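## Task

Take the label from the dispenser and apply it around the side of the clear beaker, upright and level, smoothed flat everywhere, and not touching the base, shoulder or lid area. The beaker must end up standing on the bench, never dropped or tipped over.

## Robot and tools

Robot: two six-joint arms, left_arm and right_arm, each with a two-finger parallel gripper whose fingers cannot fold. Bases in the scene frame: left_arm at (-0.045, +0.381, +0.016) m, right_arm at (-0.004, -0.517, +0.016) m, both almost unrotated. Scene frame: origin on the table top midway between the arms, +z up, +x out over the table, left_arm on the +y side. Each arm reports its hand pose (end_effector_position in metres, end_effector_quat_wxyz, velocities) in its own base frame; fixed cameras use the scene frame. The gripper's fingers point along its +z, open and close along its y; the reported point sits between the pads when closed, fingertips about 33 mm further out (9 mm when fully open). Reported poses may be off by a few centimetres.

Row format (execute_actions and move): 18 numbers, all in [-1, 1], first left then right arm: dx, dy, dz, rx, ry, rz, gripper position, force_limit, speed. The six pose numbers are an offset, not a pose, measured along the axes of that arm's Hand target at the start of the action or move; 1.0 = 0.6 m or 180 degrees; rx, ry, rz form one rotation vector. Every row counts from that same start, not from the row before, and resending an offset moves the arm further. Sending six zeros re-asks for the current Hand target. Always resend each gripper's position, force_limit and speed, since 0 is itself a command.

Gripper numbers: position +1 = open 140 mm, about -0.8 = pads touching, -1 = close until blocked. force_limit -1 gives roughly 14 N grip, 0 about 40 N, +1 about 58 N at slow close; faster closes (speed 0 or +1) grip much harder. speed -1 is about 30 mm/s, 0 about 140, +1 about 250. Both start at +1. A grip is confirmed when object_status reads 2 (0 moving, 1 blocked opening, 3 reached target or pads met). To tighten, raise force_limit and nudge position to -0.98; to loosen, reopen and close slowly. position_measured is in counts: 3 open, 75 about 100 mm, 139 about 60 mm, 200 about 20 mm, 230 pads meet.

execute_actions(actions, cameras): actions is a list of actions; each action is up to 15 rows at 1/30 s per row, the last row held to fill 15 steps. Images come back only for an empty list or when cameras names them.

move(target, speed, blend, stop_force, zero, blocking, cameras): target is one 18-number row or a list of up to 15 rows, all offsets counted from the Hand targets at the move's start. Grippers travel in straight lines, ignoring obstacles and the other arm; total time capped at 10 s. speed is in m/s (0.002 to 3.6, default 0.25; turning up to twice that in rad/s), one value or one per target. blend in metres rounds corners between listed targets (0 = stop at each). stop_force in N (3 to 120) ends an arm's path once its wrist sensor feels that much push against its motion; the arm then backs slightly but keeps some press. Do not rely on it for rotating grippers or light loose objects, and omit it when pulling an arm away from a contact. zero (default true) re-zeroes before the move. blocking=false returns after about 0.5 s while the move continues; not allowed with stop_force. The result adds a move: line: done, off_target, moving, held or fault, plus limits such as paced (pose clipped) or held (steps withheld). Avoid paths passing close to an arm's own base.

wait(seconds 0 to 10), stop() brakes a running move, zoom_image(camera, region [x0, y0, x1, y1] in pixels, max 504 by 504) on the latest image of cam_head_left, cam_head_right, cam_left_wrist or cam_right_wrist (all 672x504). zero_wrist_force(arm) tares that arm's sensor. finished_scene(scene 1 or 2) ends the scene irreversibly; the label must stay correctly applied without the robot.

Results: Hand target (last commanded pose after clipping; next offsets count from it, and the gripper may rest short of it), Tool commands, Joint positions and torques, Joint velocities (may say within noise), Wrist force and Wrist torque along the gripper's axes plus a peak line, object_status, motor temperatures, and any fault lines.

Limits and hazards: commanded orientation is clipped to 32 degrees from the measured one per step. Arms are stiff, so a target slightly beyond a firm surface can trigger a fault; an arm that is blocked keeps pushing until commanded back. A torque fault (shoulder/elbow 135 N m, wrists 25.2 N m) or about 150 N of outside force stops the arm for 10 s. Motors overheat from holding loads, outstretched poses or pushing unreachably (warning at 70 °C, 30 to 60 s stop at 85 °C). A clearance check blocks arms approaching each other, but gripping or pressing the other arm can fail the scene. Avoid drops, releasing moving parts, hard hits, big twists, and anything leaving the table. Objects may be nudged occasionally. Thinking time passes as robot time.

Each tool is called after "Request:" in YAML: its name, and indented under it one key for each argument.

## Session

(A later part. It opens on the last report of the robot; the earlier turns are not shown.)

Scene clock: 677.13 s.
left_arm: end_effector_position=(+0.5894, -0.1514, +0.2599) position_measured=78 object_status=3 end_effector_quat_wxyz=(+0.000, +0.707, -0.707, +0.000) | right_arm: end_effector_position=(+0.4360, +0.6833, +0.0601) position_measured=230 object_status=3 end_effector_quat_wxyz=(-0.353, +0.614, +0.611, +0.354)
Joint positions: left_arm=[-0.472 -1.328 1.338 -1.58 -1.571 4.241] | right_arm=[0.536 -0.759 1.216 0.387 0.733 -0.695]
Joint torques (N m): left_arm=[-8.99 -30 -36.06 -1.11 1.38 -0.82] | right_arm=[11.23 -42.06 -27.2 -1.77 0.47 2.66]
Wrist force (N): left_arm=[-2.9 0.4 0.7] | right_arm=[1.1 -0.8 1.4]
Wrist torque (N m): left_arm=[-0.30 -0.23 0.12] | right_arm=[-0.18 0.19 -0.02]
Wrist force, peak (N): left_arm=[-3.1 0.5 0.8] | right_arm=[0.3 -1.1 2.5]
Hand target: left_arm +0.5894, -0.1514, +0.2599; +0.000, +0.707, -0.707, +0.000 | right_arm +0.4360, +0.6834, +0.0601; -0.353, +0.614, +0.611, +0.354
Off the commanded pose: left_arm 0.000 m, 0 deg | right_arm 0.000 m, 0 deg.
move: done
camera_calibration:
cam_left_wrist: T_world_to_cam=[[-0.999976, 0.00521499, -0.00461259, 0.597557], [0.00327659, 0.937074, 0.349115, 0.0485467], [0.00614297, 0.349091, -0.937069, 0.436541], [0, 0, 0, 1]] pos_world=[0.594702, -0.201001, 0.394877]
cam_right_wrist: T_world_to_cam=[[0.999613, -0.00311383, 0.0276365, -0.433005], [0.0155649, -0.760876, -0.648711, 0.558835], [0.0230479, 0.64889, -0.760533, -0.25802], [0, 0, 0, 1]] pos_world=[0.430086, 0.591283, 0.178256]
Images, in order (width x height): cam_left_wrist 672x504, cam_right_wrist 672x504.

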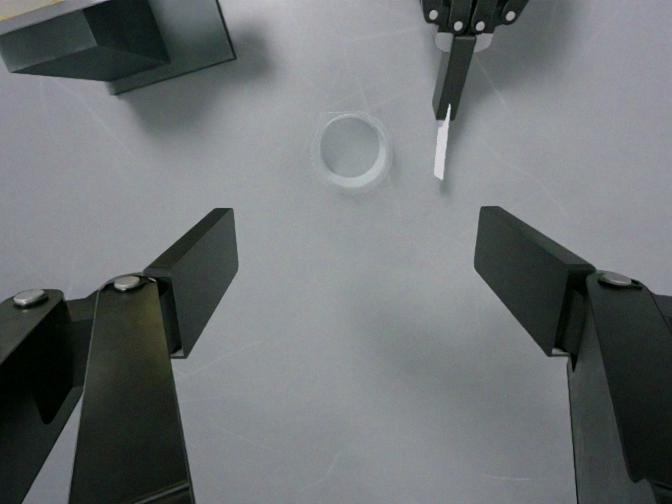

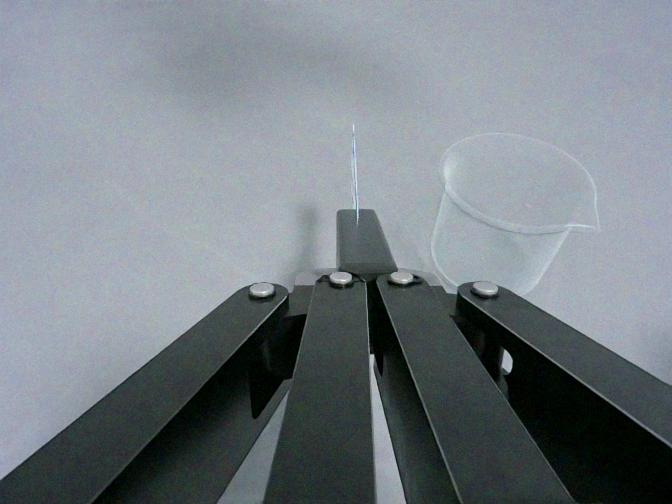

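Request:
move:
  target:
    - [0,0,0,0,0,0,0.4,0,-1, -0.042,0.0317,0.0219,0,-0.0139,0,-1,-1,-1]
    - [0,0,0,0,0,0,0.4,0,-1, -0.042,0.0633,0.0219,0,-0.0139,0,-1,-1,-1]
  speed: 0.06
  cameras: ["cam_right_wrist", "cam_left_wrist"]

Request:
zoom_image:
  camera: "cam_left_wrist"
  region: [290, 70, 470, 220]

Request:
zoom_image:
  camera: "cam_right_wrist"
  region: [300, 60, 580, 270]

Scene clock: 961.33 s.
left_arm: end_effector_position=(+0.5894, -0.1514, +0.2599) position_measured=78 object_status=3 end_effector_quat_wxyz=(+0.000, +0.707, -0.707, +0.000) | right_arm: end_effector_position=(+0.4739, +0.6820, +0.0316) position_measured=230 object_status=3 end_effector_quat_wxyz=(-0.340, +0.621, +0.619, +0.340)
Joint positions: left_arm=[-0.472 -1.328 1.338 -1.58 -1.571 4.241] | right_arm=[0.513 -0.648 1.067 0.494 0.747 -0.757]
Joint torques (N m): left_arm=[-8.17 -29.85 -35.69 -1.08 1.66 -0.68] | right_arm=[-12.42 -45.52 -26.74 3.58 -3.84 -2.69]
Wrist force (N): left_arm=[-2.8 0.4 0.7] | right_arm=[0.7 -0.5 1.2]
Wrist torque (N m): left_arm=[-0.31 -0.25 0.12] | right_arm=[-0.12 0.24 0.08]
Wrist force, peak (N): left_arm=[-3.1 0.5 0.8] | right_arm=[1.2 -1.5 1.0]
Hand target: left_arm +0.5894, -0.1514, +0.2599; +0.000, +0.707, -0.707, +0.000 | right_arm +0.4739, +0.6820, +0.0316; -0.340, +0.621, +0.619, +0.340
Off the commanded pose: left_arm 0.000 m, 0 deg | right_arm 0.000 m, 0 deg.
move: done
camera_calibration:
cam_left_wrist: T_world_to_cam=[[-0.999976, 0.00521499, -0.00461259, 0.597557], [0.00327659, 0.937074, 0.349115, 0.0485467], [0.00614297, 0.349091, -0.937069, 0.436541], [0, 0, 0, 1]] pos_world=[0.594702, -0.201001, 0.394877]
cam_right_wrist: T_world_to_cam=[[0.999617, -0.00192022, 0.0276056, -0.470907], [0.0154658, -0.788476, -0.614871, 0.556514], [0.022947, 0.615063, -0.788144, -0.255696], [0, 0, 0, 1]] pos_world=[0.467987, 0.595163, 0.153659]
Images, in order (width x height): cam_left_wrist 672x504, cam_right_wrist 672x504.

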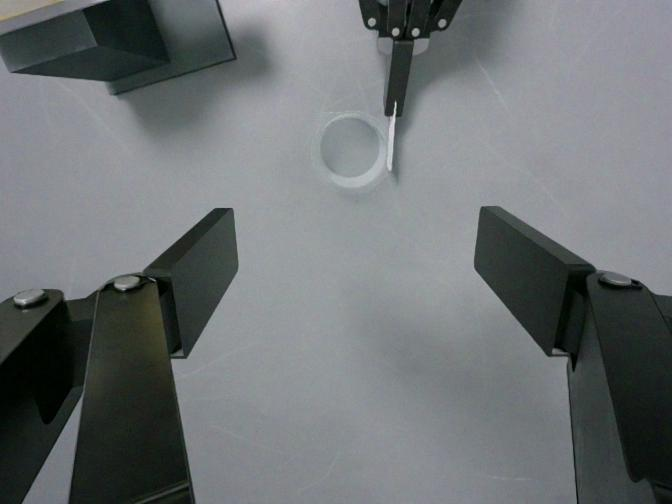

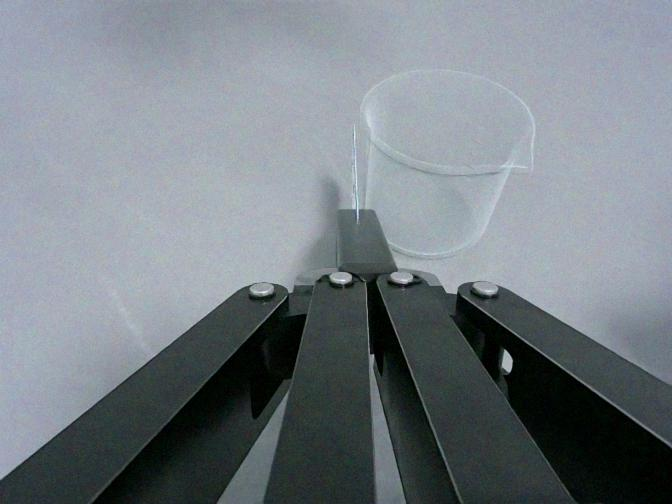

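Scaled by 2.800 from the camera's 672x504 image, which has a finer 960x720 frame.

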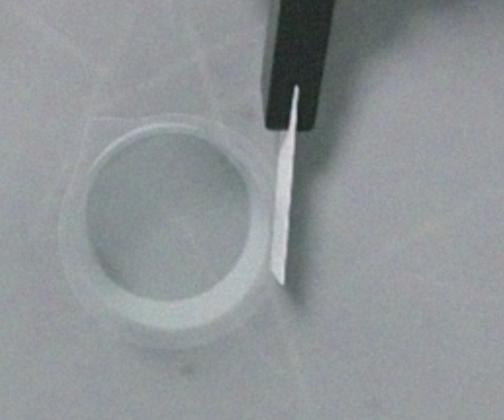

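Scaled by 1.800 from the camera's 672x504 image, which has a finer 960x720 frame.

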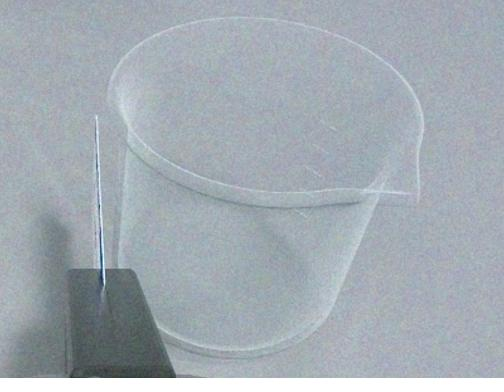

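Request:
zoom_image:
  camera: "cam_left_wrist"
  region: [365, 90, 425, 190]

Request:
zoom_image:
  camera: "cam_right_wrist"
  region: [330, 110, 390, 240]

Request:
zoom_image:
  camera: "cam_head_left"
  region: [230, 170, 310, 250]

Scaled by 5.040 from the camera's 672x504 image, which has a finer 960x720 frame.

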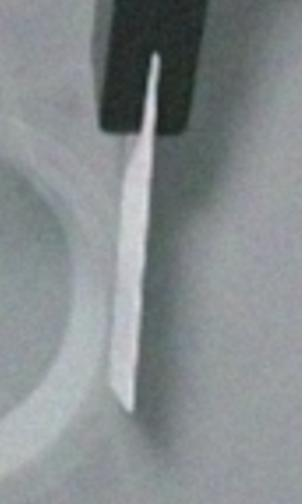

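Scaled by 3.877 from the camera's 672x504 image, which has a finer 960x720 frame.

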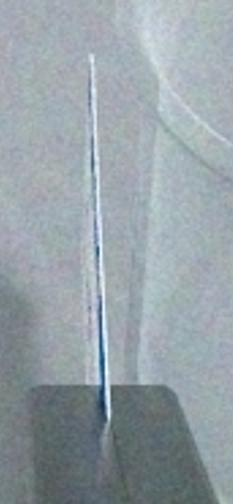

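This scene's latest camera images include none from cam_head_left. They are from: cam_left_wrist, cam_right_wrist. cam_head_left's image comes with the result of a call that names it in "cameras".

Request:
move:
  target:
    - [-0.1453,0.0082,0.1,-0.002,0.18,0.0063,0.4,0,-1, 0,0.0068,0,0,0,0,-1,-1,-1]
    - [-0.1453,0.0082,0.3213,-0.0038,0.3444,0.0063,0.4,0,-1, 0,0.0068,0,0,0,0,-1,-1,-1]
  speed: 0.15
  blend: 0.02
  cameras: ["cam_right_wrist", "cam_left_wrist", "cam_head_left"]

Request:
zoom_image:
  camera: "cam_head_left"
  region: [200, 150, 320, 270]

Scene clock: 1069.30 s.
left_arm: end_effector_position=(+0.5844, -0.0642, +0.0672) position_measured=78 object_status=3 end_effector_quat_wxyz=(+0.368, +0.599, -0.613, +0.360) | right_arm: end_effector_position=(+0.4780, +0.6820, +0.0316) position_measured=230 object_status=3 end_effector_quat_wxyz=(-0.340, +0.621, +0.619, +0.340)
Joint positions: left_arm=[0.128 -0.979 1.756 -2.072 -2.632 5.025] | right_arm=[0.51 -0.64 1.051 0.504 0.745 -0.761]
Joint torques (N m): left_arm=[11.06 -36.57 -32.25 -0.54 -3.8 1.74] | right_arm=[-11.62 -44.95 -27.71 3.56 -3.86 -2.5]
Wrist force (N): left_arm=[-0.9 0.8 0.5] | right_arm=[0.8 -0.8 1.1]
Wrist torque (N m): left_arm=[-0.10 -0.09 -0.29] | right_arm=[-0.19 0.22 0.08]
Wrist force, peak (N): left_arm=[-3.1 0.4 0.8] | right_arm=[0.9 -1.2 1.4]
Hand target: left_arm +0.5845, -0.0641, +0.0672; +0.368, +0.599, -0.613, +0.360 | right_arm +0.4780, +0.6820, +0.0316; -0.340, +0.621, +0.619, +0.340
Off the commanded pose: left_arm 0.000 m, 0 deg | right_arm 0.000 m, 0 deg.
move: done
camera_calibration:
cam_left_wrist: T_world_to_cam=[[-0.999778, 0.0202135, -0.00591955, 0.592186], [0.0190518, 0.748051, -0.663367, 0.0808849], [-0.00898082, -0.663333, -0.748271, 0.156714], [0, 0, 0, 1]] pos_world=[0.591921, 0.0314775, 0.174427]
cam_right_wrist: T_world_to_cam=[[0.999619, -0.00185808, 0.0275273, -0.475032], [0.0154666, -0.788475, -0.614873, 0.55645], [0.0228471, 0.615064, -0.788146, -0.255743], [0, 0, 0, 1]] pos_world=[0.472088, 0.595163, 0.153659]
Images, in order (width x height): cam_head_left 672x504, cam_left_wrist 672x504, cam_right_wrist 672x504.

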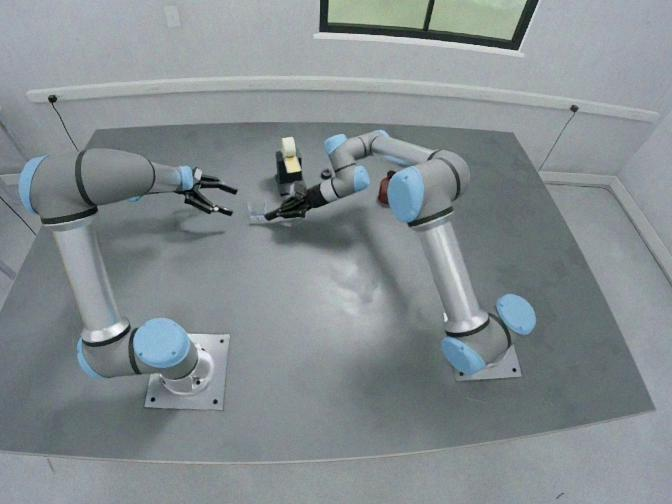

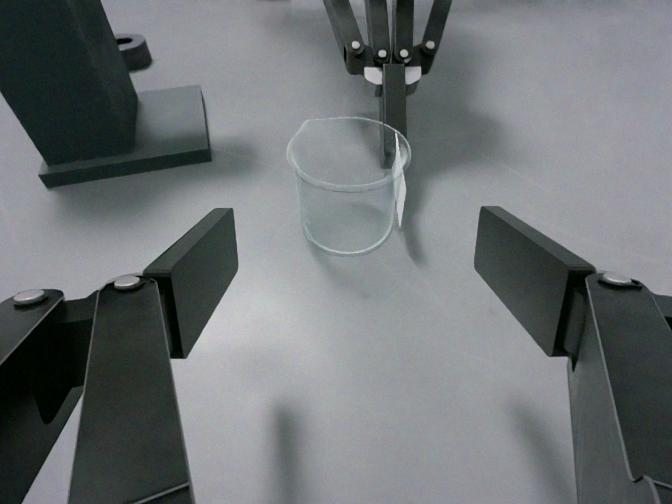

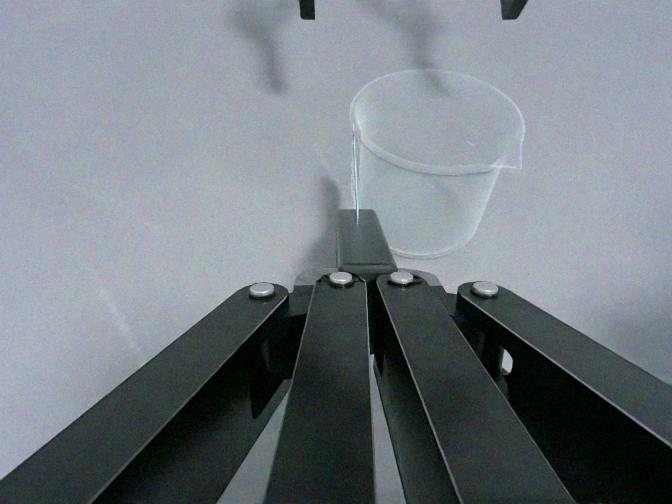

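Scaled by 4.200 from the camera's 672x504 image, which has a finer 960x720 frame.

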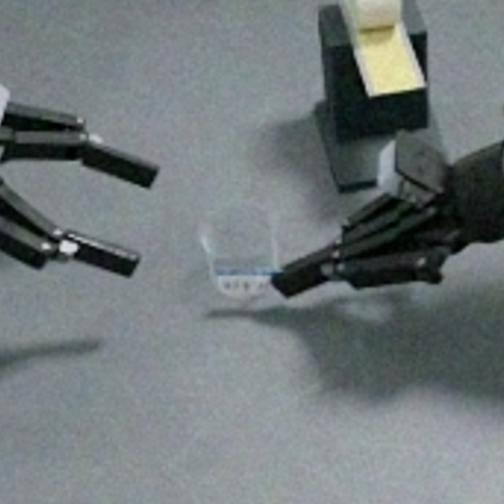

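Request:
zoom_image:
  camera: "cam_left_wrist"
  region: [280, 100, 440, 270]

Scaled by 2.965 from the camera's 672x504 image, which has a finer 960x720 frame.

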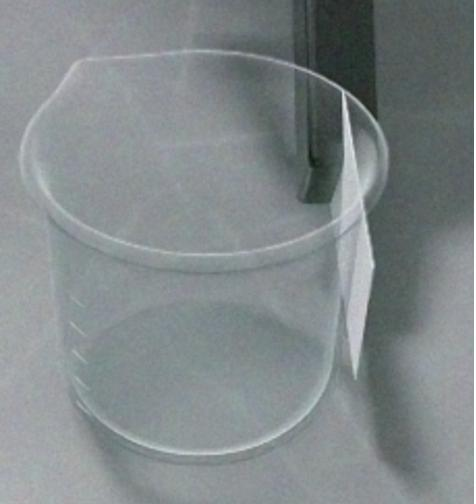

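Request:
move:
  target: [0,0,0.15,0,0,0,0.4,0,-1, 0,0,0,0,0.0056,0,-1,-1,-1]
  speed: 0.08
  cameras: ["cam_right_wrist", "cam_left_wrist", "cam_head_left"]

Request:
zoom_image:
  camera: "cam_left_wrist"
  region: [200, 60, 520, 300]

Scene clock: 1140.33 s.
left_arm: end_effector_position=(+0.5826, -0.1436, +0.0249) position_measured=78 object_status=3 end_effector_quat_wxyz=(+0.368, +0.599, -0.613, +0.360) | right_arm: end_effector_position=(+0.4780, +0.6820, +0.0316) position_measured=230 object_status=3 end_effector_quat_wxyz=(-0.345, +0.618, +0.616, +0.346)
Joint positions: left_arm=[-0.004 -0.901 1.861 -2.494 -2.652 4.752] | right_arm=[0.506 -0.643 1.067 0.476 0.73 -0.752]
Joint torques (N m): left_arm=[-11.77 -36.81 -1.82 -4.09 -0.61 -1.2] | right_arm=[-12.48 -67.74 -8.52 -1.53 -3.84 2.59]
Wrist force (N): left_arm=[-0.8 0.7 0.5] | right_arm=[0.8 -0.8 1.0]
Wrist torque (N m): left_arm=[-0.12 -0.12 -0.11] | right_arm=[-0.19 0.22 -0.03]
Wrist force, peak (N): left_arm=[-0.9 0.6 1.2] | right_arm=[1.0 -1.0 1.4]
Hand target: left_arm +0.5826, -0.1436, +0.0249; +0.368, +0.599, -0.613, +0.360 | right_arm +0.4780, +0.6820, +0.0316; -0.345, +0.618, +0.616, +0.346
Off the commanded pose: left_arm 0.000 m, 0 deg | right_arm 0.000 m, 0 deg.
move: done
camera_calibration:
cam_left_wrist: T_world_to_cam=[[-0.999777, 0.0202799, -0.00584833, 0.591734], [0.019053, 0.747956, -0.663474, 0.112263], [-0.00908091, -0.663438, -0.748176, 0.0724192], [0, 0, 0, 1]] pos_world=[0.590121, -0.0479225, 0.132127]
cam_right_wrist: T_world_to_cam=[[0.999615, -0.00232735, 0.0276308, -0.474728], [0.0155658, -0.777551, -0.628627, 0.549404], [0.0229474, 0.628816, -0.777216, -0.265523], [0, 0, 0, 1]] pos_world=[0.472087, 0.59305, 0.152119]
Images, in order (width x height): cam_head_left 672x504, cam_left_wrist 672x504, cam_right_wrist 672x504.

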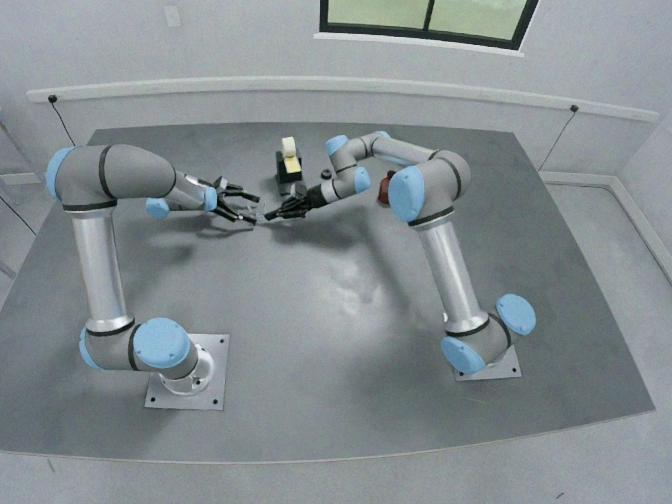

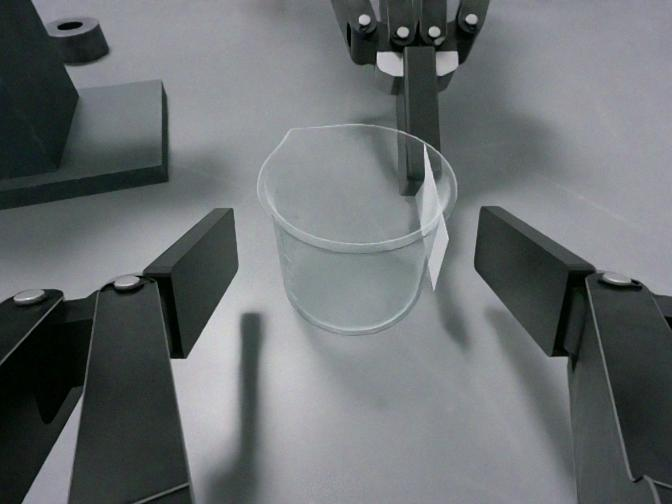

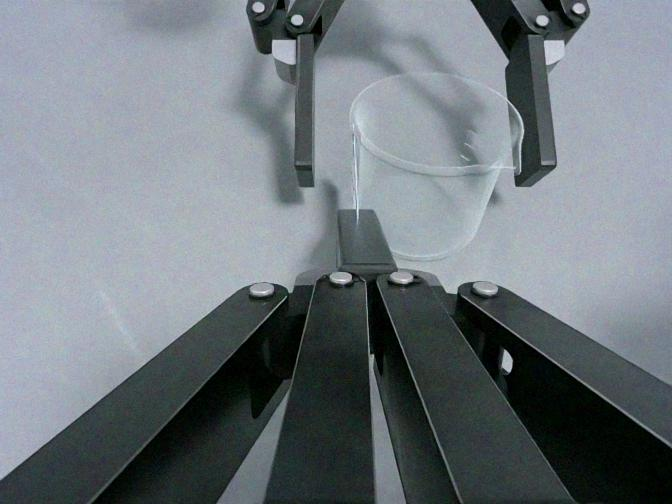

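Scaled by 1.575 from the camera's 672x504 image, which has a finer 960x720 frame.

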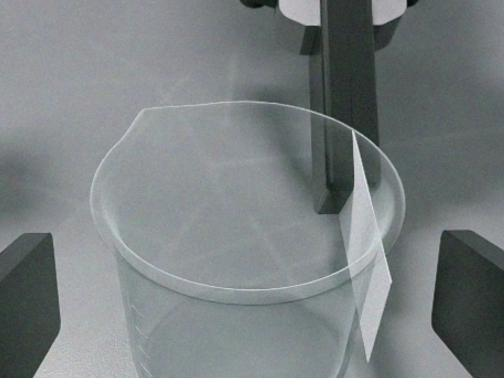

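Request:
zoom_image:
  camera: "cam_right_wrist"
  region: [280, 50, 580, 280]

Scaled by 1.680 from the camera's 672x504 image, which has a finer 960x720 frame.

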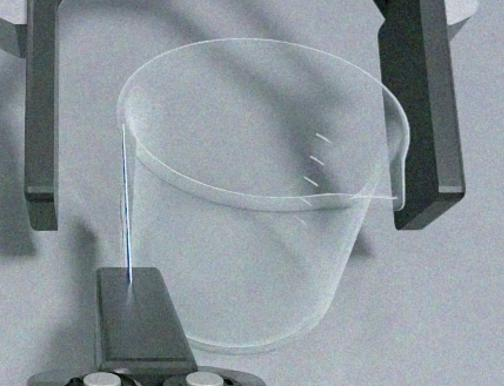

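Request:
move:
  target:
    - [0,-0.0032,0,0,0,0,0.4,0,-1, 0,0,0,0,0,0,-1,-1,-1]
    - [0,-0.0032,0,0,0,0,-1,0,-1, 0,0,0,0,0,0,-1,-1,-1]
  speed: 0.05

Request:
wait:
  seconds: 0.5
  cameras: ["cam_right_wrist", "cam_left_wrist"]

Request:
zoom_image:
  camera: "cam_left_wrist"
  region: [200, 60, 520, 300]

Request:
zoom_image:
  camera: "cam_right_wrist"
  region: [280, 50, 580, 280]

Scene clock: 1226.97 s.
left_arm: end_effector_position=(+0.5846, -0.1436, +0.0249) position_measured=138 object_status=0 end_effector_quat_wxyz=(+0.368, +0.599, -0.613, +0.360) | right_arm: end_effector_position=(+0.4780, +0.6820, +0.0316) position_measured=230 object_status=3 end_effector_quat_wxyz=(-0.345, +0.618, +0.616, +0.346)
Joint positions: left_arm=[-0.004 -0.899 1.855 -2.491 -2.652 4.752] | right_arm=[0.506 -0.643 1.067 0.476 0.73 -0.752]
Joint torques (N m): left_arm=[-12.08 -36.79 -25.77 -1.24 -0.99 1.06] | right_arm=[-11.78 -67.24 -8.76 -1.6 -3.69 2.48]
Wrist force (N): left_arm=[3.3 1.1 -4.0] | right_arm=[0.8 -0.7 1.0]
Wrist torque (N m): left_arm=[-0.06 -0.08 -0.05] | right_arm=[-0.17 0.22 -0.03]
Wrist force, peak (N): left_arm=[3.6 1.0 -4.0] | right_arm=[1.1 -1.0 1.3]
Hand target: left_arm +0.5845, -0.1436, +0.0249; +0.368, +0.599, -0.613, +0.360 | right_arm +0.4780, +0.6820, +0.0316; -0.345, +0.618, +0.616, +0.346
Off the commanded pose: left_arm 0.000 m, 0 deg | right_arm 0.000 m, 0 deg.
move: done

Scene clock: 1227.47 s.
left_arm: end_effector_position=(+0.5846, -0.1436, +0.0249) position_measured=138 object_status=2 end_effector_quat_wxyz=(+0.368, +0.599, -0.613, +0.360) | right_arm: end_effector_position=(+0.4780, +0.6820, +0.0316) position_measured=230 object_status=3 end_effector_quat_wxyz=(-0.345, +0.618, +0.616, +0.346)
Joint positions: left_arm=[-0.004 -0.899 1.855 -2.491 -2.652 4.752] | right_arm=[0.506 -0.643 1.067 0.476 0.73 -0.752]
Joint torques (N m): left_arm=[-11.52 -37.51 -23.51 -1.39 -0.97 1.36] | right_arm=[-11.81 -67.33 -8.83 -1.64 -3.77 2.48]
Wrist force (N): left_arm=[3.5 1.1 -3.9] | right_arm=[0.8 -0.8 1.1]
Wrist torque (N m): left_arm=[-0.05 -0.12 -0.06] | right_arm=[-0.19 0.21 -0.03]
Wrist force, peak (N): left_arm=[3.8 1.0 -4.1] | right_arm=[0.9 -0.9 1.3]
Hand target: left_arm +0.5845, -0.1436, +0.0249; +0.368, +0.599, -0.613, +0.360 | right_arm +0.4780, +0.6820, +0.0316; -0.345, +0.618, +0.616, +0.346
Tool commands: left_gripper/position=-1.0 left_gripper/force_limit=+0.0 left_gripper/speed=-1.0 right_gripper/position=-1.0 right_gripper/force_limit=-1.0 right_gripper/speed=-1.0
Off the commanded pose: left_arm 0.000 m, 0 deg | right_arm 0.000 m, 0 deg.
wait: 0.50 s; at rest by 0.17 s
camera_calibration:
cam_left_wrist: T_world_to_cam=[[-0.999778, 0.0202132, -0.00592281, 0.593641], [0.0190525, 0.747958, -0.663473, 0.112227], [-0.00898092, -0.663439, -0.748177, 0.0723771], [0, 0, 0, 1]] pos_world=[0.592021, -0.0479227, 0.132126]
cam_right_wrist: T_world_to_cam=[[0.999615, -0.00232735, 0.0276308, -0.474728], [0.0155658, -0.777551, -0.628627, 0.549404], [0.0229474, 0.628816, -0.777216, -0.265523], [0, 0, 0, 1]] pos_world=[0.472087, 0.59305, 0.152119]
Images, in order (width x height): cam_left_wrist 672x504, cam_right_wrist 672x504.

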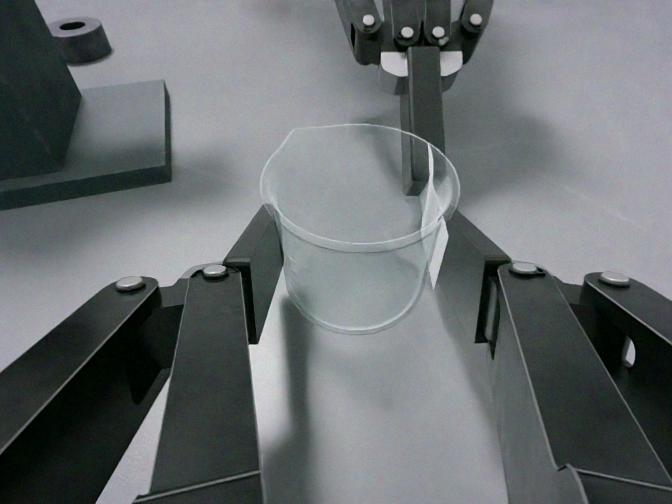

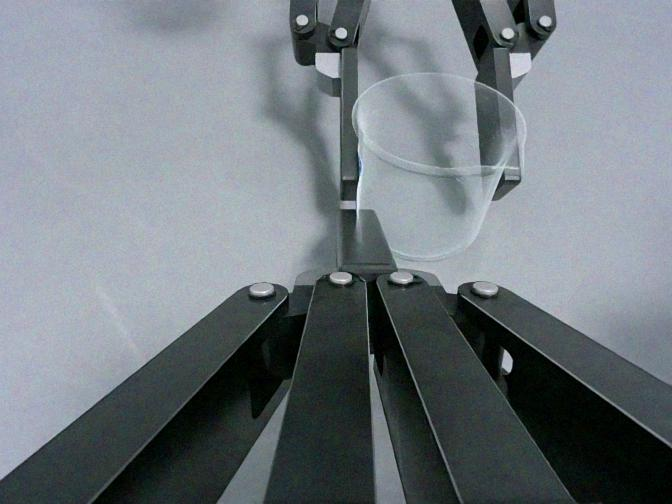

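Scaled by 1.575 from the camera's 672x504 image, which has a finer 960x720 frame.

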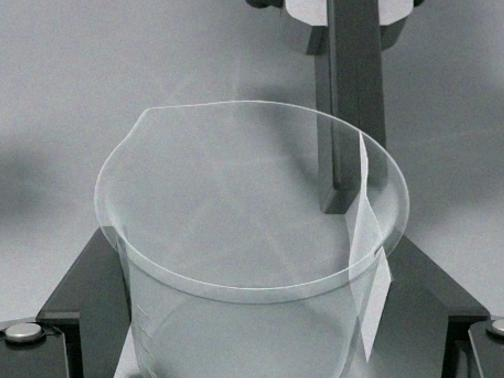

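Scaled by 1.680 from the camera's 672x504 image, which has a finer 960x720 frame.

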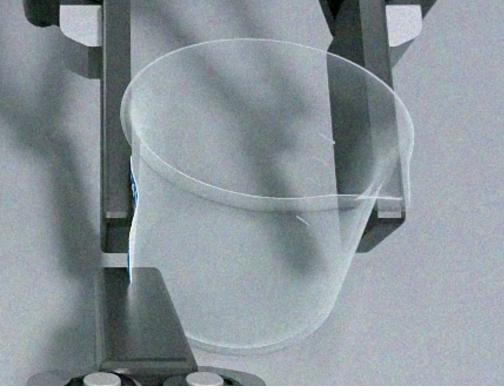

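Request:
move:
  target:
    - [0,0,0,0,0,0,-1,0,-1, 0,0,0,0,0,0,-0.66,-1,-1]
    - [0,0,0,0,0,0,-1,0,-1, 0,-0.0092,0,0,0,0,-0.66,-1,-1]
    - [0,0,0,0,0,0,-1,0,-1, 0,-0.0092,0,0,0,0,-0.517,-1,-1]
    - [0,0,0,0,0,0,-1,0,-1, 0,-0.0183,0,0,0,0,-0.517,-1,-1]
  speed: 0.04
  cameras: ["cam_right_wrist", "cam_left_wrist"]

Request:
zoom_image:
  camera: "cam_right_wrist"
  region: [280, 50, 580, 280]

Scene clock: 1260.03 s.
left_arm: end_effector_position=(+0.5845, -0.1436, +0.0249) position_measured=138 object_status=2 end_effector_quat_wxyz=(+0.368, +0.599, -0.613, +0.360) | right_arm: end_effector_position=(+0.4670, +0.6820, +0.0316) position_measured=194 object_status=3 end_effector_quat_wxyz=(-0.345, +0.618, +0.616, +0.346)
Joint positions: left_arm=[-0.004 -0.899 1.855 -2.491 -2.652 4.752] | right_arm=[0.514 -0.665 1.108 0.449 0.736 -0.741]
Joint torques (N m): left_arm=[-10.84 -38.48 -1.4 -3.55 -2 1.24] | right_arm=[11.84 -66.15 -8.48 -1.68 0.46 2.54]
Wrist force (N): left_arm=[3.5 1.2 -4.0] | right_arm=[0.6 -0.8 1.2]
Wrist torque (N m): left_arm=[-0.05 -0.14 -0.05] | right_arm=[-0.18 0.28 -0.02]
Wrist force, peak (N): left_arm=[3.8 1.2 -4.1] | right_arm=[0.9 -0.9 1.7]
Hand target: left_arm +0.5845, -0.1436, +0.0249; +0.368, +0.599, -0.613, +0.360 | right_arm +0.4670, +0.6820, +0.0316; -0.345, +0.618, +0.616, +0.346
Off the commanded pose: left_arm 0.000 m, 0 deg | right_arm 0.000 m, 0 deg.
move: done
camera_calibration:
cam_left_wrist: T_world_to_cam=[[-0.999778, 0.0202132, -0.00592281, 0.593641], [0.0190525, 0.747958, -0.663473, 0.112227], [-0.00898092, -0.663439, -0.748177, 0.0723771], [0, 0, 0, 1]] pos_world=[0.592021, -0.0479227, 0.132126]
cam_right_wrist: T_world_to_cam=[[0.999615, -0.00232608, 0.027631, -0.463836], [0.0155652, -0.777599, -0.628567, 0.549657], [0.0229479, 0.628756, -0.777264, -0.265152], [0, 0, 0, 1]] pos_world=[0.461187, 0.59305, 0.152219]
Images, in order (width x height): cam_left_wrist 672x504, cam_right_wrist 672x504.

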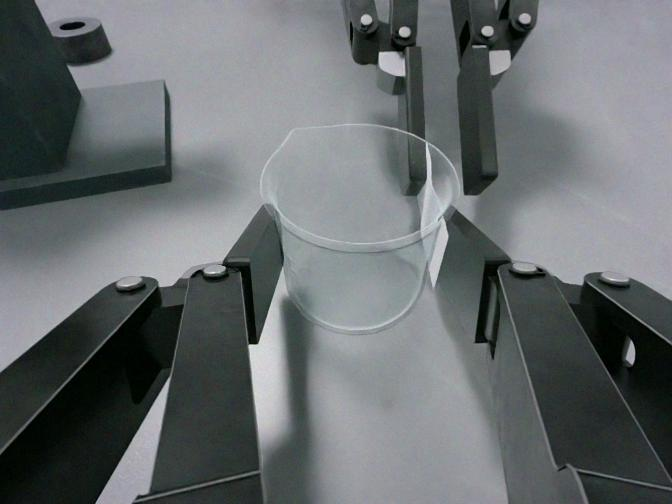

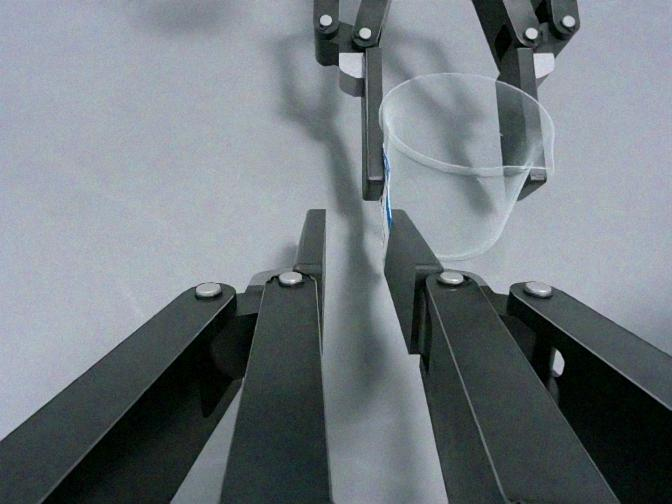

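Scaled by 1.680 from the camera's 672x504 image, which has a finer 960x720 frame.

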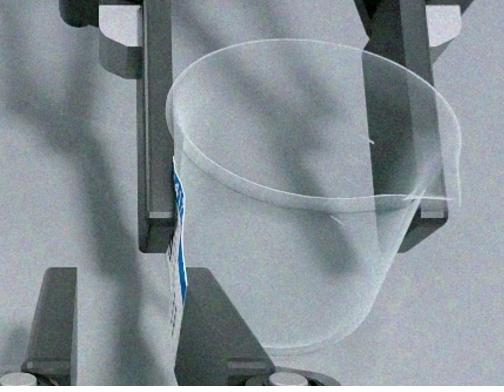

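Request:
move:
  target:
    - [0,0,0,0,0,0,-1,0,-1, 0.0033,-0.0115,0.0054,-0.0711,0,0.0435,-0.517,-1,-1]
    - [0,0,0,0,0,0,-1,0,-1, 0.008,-0.021,0.0131,-0.1421,0,0.0871,-0.517,-1,-1]
    - [0,0,0,0,0,0,-1,0,-1, 0.0139,-0.0278,0.0227,-0.2132,0,0.1306,-0.517,-1,-1]
  speed: 0.1
  blend: 0.003
  cameras: ["cam_right_wrist", "cam_left_wrist"]

Request:
zoom_image:
  camera: "cam_right_wrist"
  region: [280, 50, 580, 280]

Request:
zoom_image:
  camera: "cam_left_wrist"
  region: [340, 60, 560, 260]

Scene clock: 1303.67 s.
left_arm: end_effector_position=(+0.5845, -0.1436, +0.0249) position_measured=138 object_status=2 end_effector_quat_wxyz=(+0.368, +0.599, -0.613, +0.360) | right_arm: end_effector_position=(+0.4504, +0.6980, +0.0317) position_measured=194 object_status=3 end_effector_quat_wxyz=(-0.187, +0.807, +0.332, +0.451)
Joint positions: left_arm=[-0.004 -0.899 1.855 -2.491 -2.652 4.752] | right_arm=[0.862 -0.861 1.412 0.001 1.639 0.043]
Joint torques (N m): left_arm=[-9.84 -39.93 -1.8 -3.41 -2.43 1.04] | right_arm=[9.92 -37.9 -27.56 2.28 2.64 2.44]
Wrist force (N): left_arm=[3.7 0.5 -0.7] | right_arm=[2.1 -2.5 2.3]
Wrist torque (N m): left_arm=[0.03 -0.16 -0.09] | right_arm=[-0.09 0.12 -0.04]
Wrist force, peak (N): left_arm=[3.9 1.0 -4.2] | right_arm=[2.0 -3.0 2.8]
Hand target: left_arm +0.5845, -0.1436, +0.0249; +0.368, +0.599, -0.613, +0.360 | right_arm +0.4504, +0.6981, +0.0317; -0.186, +0.807, +0.332, +0.451
Off the commanded pose: left_arm 0.000 m, 0 deg | right_arm 0.000 m, 0 deg.
move: done
camera_calibration:
cam_left_wrist: T_world_to_cam=[[-0.999778, 0.0202132, -0.00592281, 0.593641], [0.0190525, 0.747958, -0.663473, 0.112227], [-0.00898092, -0.663439, -0.748177, 0.0723771], [0, 0, 0, 1]] pos_world=[0.592021, -0.0479227, 0.132126]
cam_right_wrist: T_world_to_cam=[[0.705248, -0.708405, 0.0280884, 0.178335], [-0.53904, -0.56153, -0.62779, 0.661385], [0.460502, 0.427607, -0.777875, -0.331517], [0, 0, 0, 1]] pos_world=[0.383407, 0.639479, 0.152323]
Images, in order (width x height): cam_left_wrist 672x504, cam_right_wrist 672x504.

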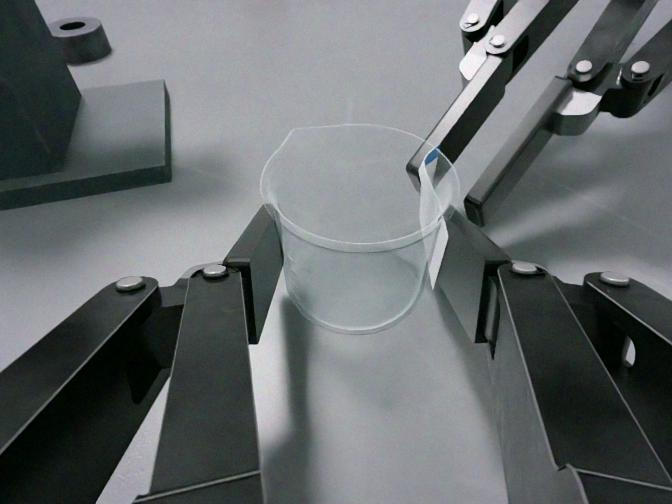

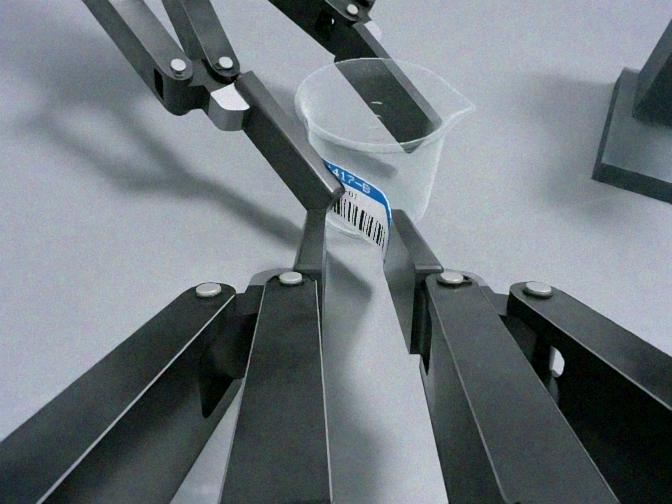

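Scaled by 1.680 from the camera's 672x504 image, which has a finer 960x720 frame.

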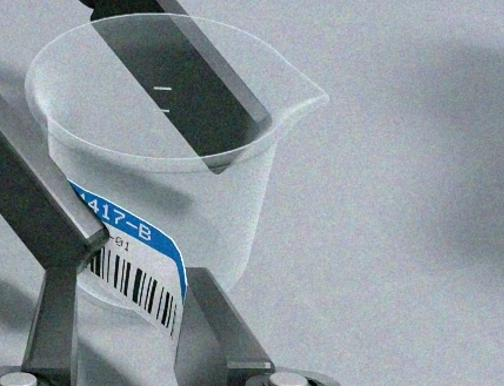

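Scaled by 2.291 from the camera's 672x504 image, which has a finer 960x720 frame.

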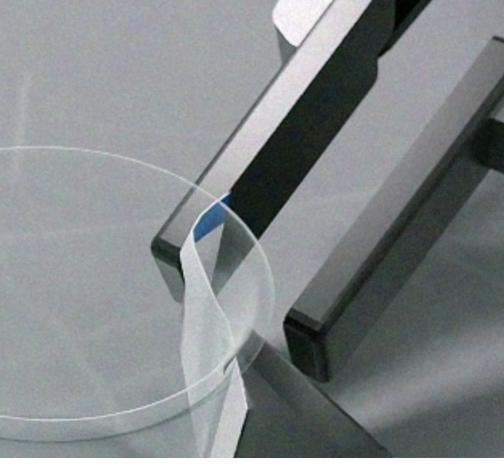

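Request:
move:
  target:
    - [0,0,0,0,0,0,-1,0,-1, -0.0011,-0.0021,-0.0018,-0.0474,0,0.029,-0.517,-1,-1]
    - [0,0,0,0,0,0,-1,0,-1, -0.0015,-0.0033,-0.0024,-0.0947,0,0.0581,-0.517,-1,-1]
    - [0,0,0,0,0,0,-1,0,-1, -0.0018,-0.0021,-0.003,-0.1421,0,0.0871,-0.517,-1,-1]
  speed: 0.06
  blend: 0.002
  cameras: ["cam_right_wrist", "cam_left_wrist"]

Request:
zoom_image:
  camera: "cam_left_wrist"
  region: [340, 60, 560, 260]

Scene clock: 1335.57 s.
left_arm: end_effector_position=(+0.5845, -0.1436, +0.0249) position_measured=138 object_status=2 end_effector_quat_wxyz=(+0.368, +0.599, -0.613, +0.360) | right_arm: end_effector_position=(+0.4480, +0.6975, +0.0317) position_measured=194 object_status=3 end_effector_quat_wxyz=(-0.063, +0.866, +0.112, +0.484)
Joint positions: left_arm=[-0.004 -0.899 1.855 -2.491 -2.652 4.752] | right_arm=[1.071 -0.623 0.992 0.36 2.238 0.506]
Joint torques (N m): left_arm=[-4.19 -42.4 -2.02 -3.17 -2.24 0.67] | right_arm=[11.99 -46.97 -28.84 2.64 2.87 2.61]
Wrist force (N): left_arm=[3.7 1.2 -0.1] | right_arm=[1.1 -0.7 1.2]
Wrist torque (N m): left_arm=[-0.12 -0.18 -0.06] | right_arm=[-0.15 0.17 -0.04]
Wrist force, peak (N): left_arm=[4.4 0.8 3.6] | right_arm=[3.3 -5.1 3.9]
Hand target: left_arm +0.5845, -0.1436, +0.0249; +0.368, +0.599, -0.613, +0.360 | right_arm +0.4480, +0.6975, +0.0317; -0.063, +0.866, +0.112, +0.484
Off the commanded pose: left_arm 0.000 m, 0 deg | right_arm 0.000 m, 0 deg.
move: done
camera_calibration:
cam_left_wrist: T_world_to_cam=[[-0.999778, 0.0202132, -0.00592281, 0.593641], [0.0190525, 0.747958, -0.663473, 0.112227], [-0.00898092, -0.663439, -0.748177, 0.0723771], [0, 0, 0, 1]] pos_world=[0.592021, -0.0479227, 0.132126]
cam_right_wrist: T_world_to_cam=[[0.256476, -0.966125, 0.0286828, 0.560396], [-0.747793, -0.217143, -0.627419, 0.51306], [0.612394, 0.139469, -0.778153, -0.197267], [0, 0, 0, 1]] pos_world=[0.36074, 0.680333, 0.152326]
Images, in order (width x height): cam_left_wrist 672x504, cam_right_wrist 672x504.

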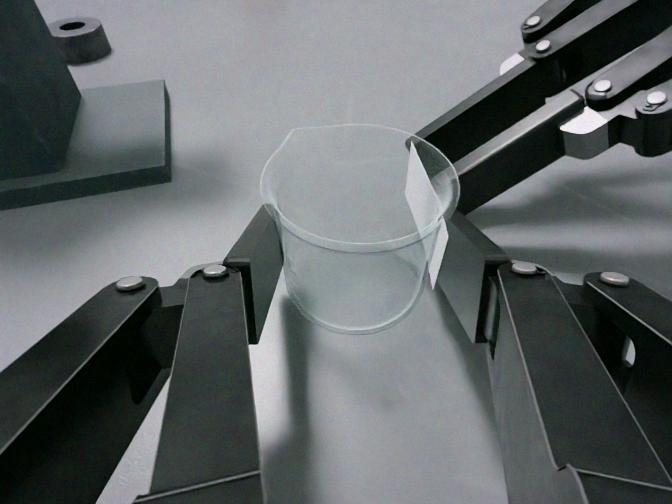

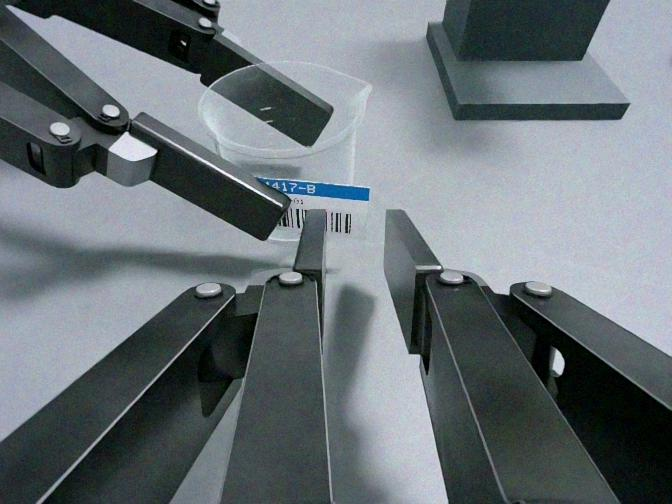

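Scaled by 2.291 from the camera's 672x504 image, which has a finer 960x720 frame.

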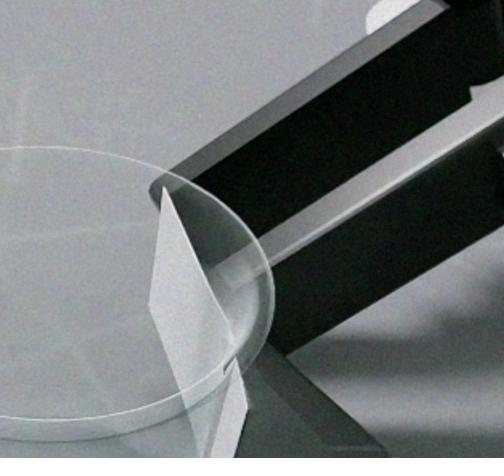

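Request:
move:
  target:
    - [0,0,0,0,0,0,-1,0,-1, 0,0,-0.1,0,0,0,-0.517,-1,-1]
    - [0,0,0,0,0,0,-1,0,-1, 0.0867,0.3338,-0.235,0.2605,0,-0.1597,-0.517,-1,-1]
  speed: 0.15
  blend: 0.01
  cameras: ["cam_right_wrist", "cam_left_wrist"]

Request:
zoom_image:
  camera: "cam_right_wrist"
  region: [260, 80, 500, 260]

Scene clock: 1365.83 s.
left_arm: end_effector_position=(+0.5845, -0.1436, +0.0249) position_measured=138 object_status=2 end_effector_quat_wxyz=(+0.368, +0.599, -0.613, +0.360) | right_arm: end_effector_position=(+0.4094, +0.4801, +0.1497) position_measured=194 object_status=3 end_effector_quat_wxyz=(-0.280, +0.716, +0.499, +0.400)
Joint positions: left_arm=[-0.004 -0.899 1.855 -2.491 -2.652 4.752] | right_arm=[0.282 -1.332 1.849 0.286 0.814 -0.616]
Joint torques (N m): left_arm=[4.5 -45.9 -2.26 -3.25 -1.91 0.8] | right_arm=[-11.57 -18.75 -26.89 3.12 -3.69 -2.5]
Wrist force (N): left_arm=[3.7 1.3 -0.1] | right_arm=[1.1 -0.7 1.0]
Wrist torque (N m): left_arm=[-0.11 -0.19 -0.06] | right_arm=[-0.17 0.17 0.09]
Wrist force, peak (N): left_arm=[3.8 1.4 -0.2] | right_arm=[1.0 -0.8 2.6]
Hand target: left_arm +0.5845, -0.1436, +0.0249; +0.368, +0.599, -0.613, +0.360 | right_arm +0.4094, +0.4801, +0.1497; -0.280, +0.716, +0.499, +0.400
Off the commanded pose: left_arm 0.000 m, 0 deg | right_arm 0.000 m, 0 deg.
move: done
camera_calibration:
cam_left_wrist: T_world_to_cam=[[-0.999778, 0.0202132, -0.00592281, 0.593641], [0.0190525, 0.747958, -0.663473, 0.112227], [-0.00898092, -0.663439, -0.748177, 0.0723771], [0, 0, 0, 1]] pos_world=[0.592021, -0.0479227, 0.132126]
cam_right_wrist: T_world_to_cam=[[0.938486, -0.344186, 0.0279248, -0.220854], [-0.251356, -0.736337, -0.628194, 0.557195], [0.236777, 0.582532, -0.777556, -0.110438], [0, 0, 0, 1]] pos_world=[0.373472, 0.398602, 0.270321]
Images, in order (width x height): cam_left_wrist 672x504, cam_right_wrist 672x504.

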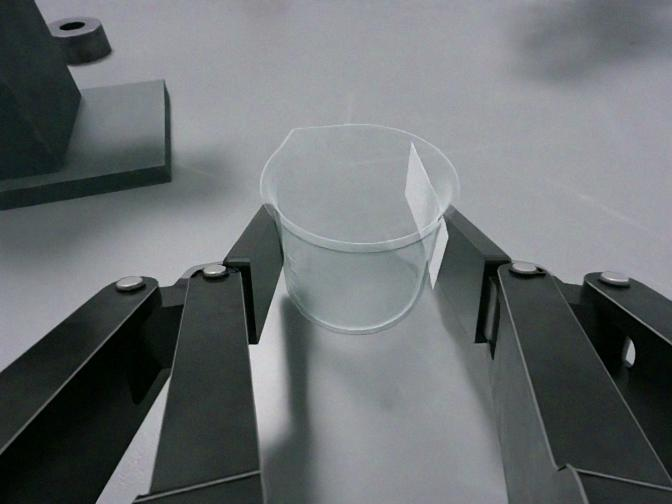

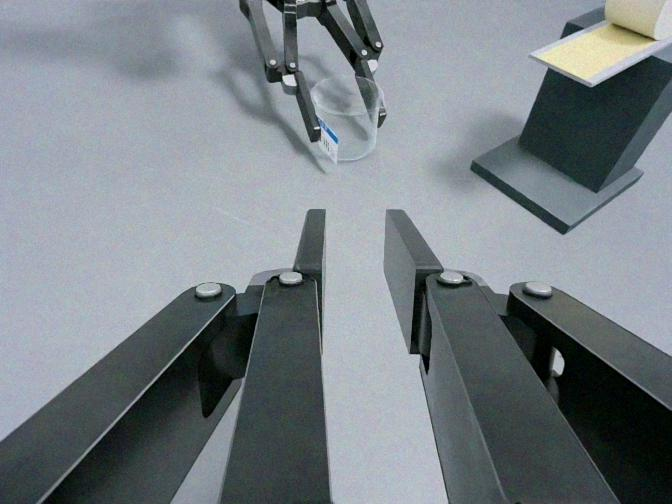

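Scaled by 2.100 from the camera's 672x504 image, which has a finer 960x720 frame.

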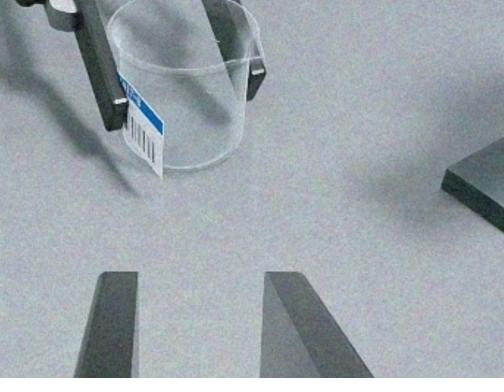

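Request:
move:
  target:
    - [0,0,0,0,0,0,0.12,0,-1, 0,0,0,0,0,0,-0.517,-1,-1]
    - [0.0013,0.005,0.0025,0.0552,0,-0.0293,0.12,0,-1, 0,0,0,0,0,0,-0.517,-1,-1]
  speed: 0.08
  cameras: ["cam_right_wrist", "cam_left_wrist"]

Request:
zoom_image:
  camera: "cam_left_wrist"
  region: [240, 80, 500, 280]

Scene clock: 1422.30 s.
left_arm: end_effector_position=(+0.5815, -0.1452, +0.0249) position_measured=114 object_status=3 end_effector_quat_wxyz=(+0.331, +0.657, -0.551, +0.394) | right_arm: end_effector_position=(+0.4094, +0.4801, +0.1497) position_measured=194 object_status=3 end_effector_quat_wxyz=(-0.280, +0.716, +0.499, +0.400)
Joint positions: left_arm=[-0.015 -0.886 2.01 -3.033 -2.62 4.326] | right_arm=[0.282 -1.332 1.849 0.286 0.814 -0.617]
Joint torques (N m): left_arm=[-12.19 -33.43 1.04 -4.36 -0.52 -1.46] | right_arm=[-11.7 -18.85 -26.92 3.09 -3.57 -2.53]
Wrist force (N): left_arm=[-0.8 0.7 0.7] | right_arm=[1.2 -0.5 1.0]
Wrist torque (N m): left_arm=[-0.11 -0.12 -0.11] | right_arm=[-0.13 0.15 0.09]
Wrist force, peak (N): left_arm=[3.9 1.4 0.0] | right_arm=[1.4 -0.9 1.4]
Hand target: left_arm +0.5815, -0.1452, +0.0249; +0.331, +0.657, -0.551, +0.394 | right_arm +0.4094, +0.4801, +0.1497; -0.280, +0.716, +0.499, +0.400
Off the commanded pose: left_arm 0.000 m, 0 deg | right_arm 0.000 m, 0 deg.
move: done
camera_calibration:
cam_left_wrist: T_world_to_cam=[[-0.984536, -0.175078, -0.00609662, 0.553423], [-0.127026, 0.737421, -0.663381, 0.196922], [0.120639, -0.652348, -0.748257, -0.00251576], [0, 0, 0, 1]] pos_world=[0.570182, -0.0499635, 0.132126]
cam_right_wrist: T_world_to_cam=[[0.938509, -0.34413, 0.0278527, -0.220866], [-0.251361, -0.736352, -0.628174, 0.557197], [0.236683, 0.582546, -0.777574, -0.110404], [0, 0, 0, 1]] pos_world=[0.373473, 0.398603, 0.270321]
Images, in order (width x height): cam_left_wrist 672x504, cam_right_wrist 672x504.

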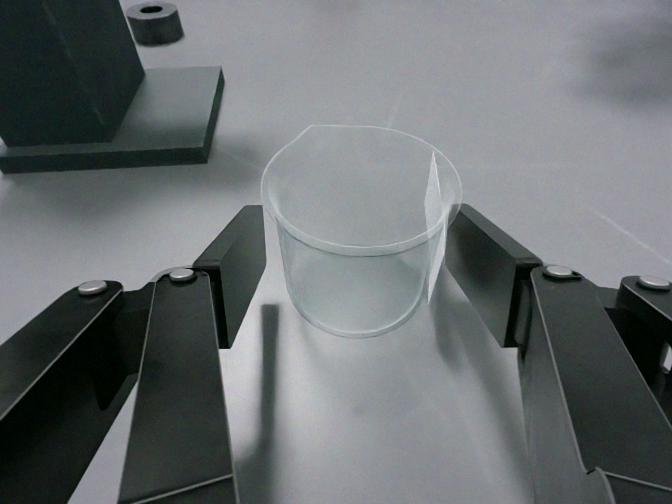

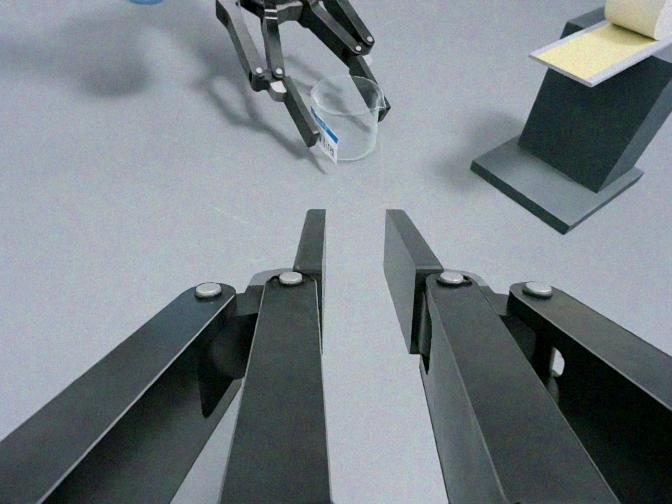

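Scaled by 1.938 from the camera's 672x504 image, which has a finer 960x720 frame.

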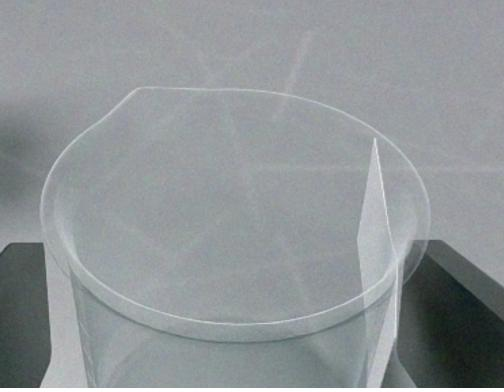

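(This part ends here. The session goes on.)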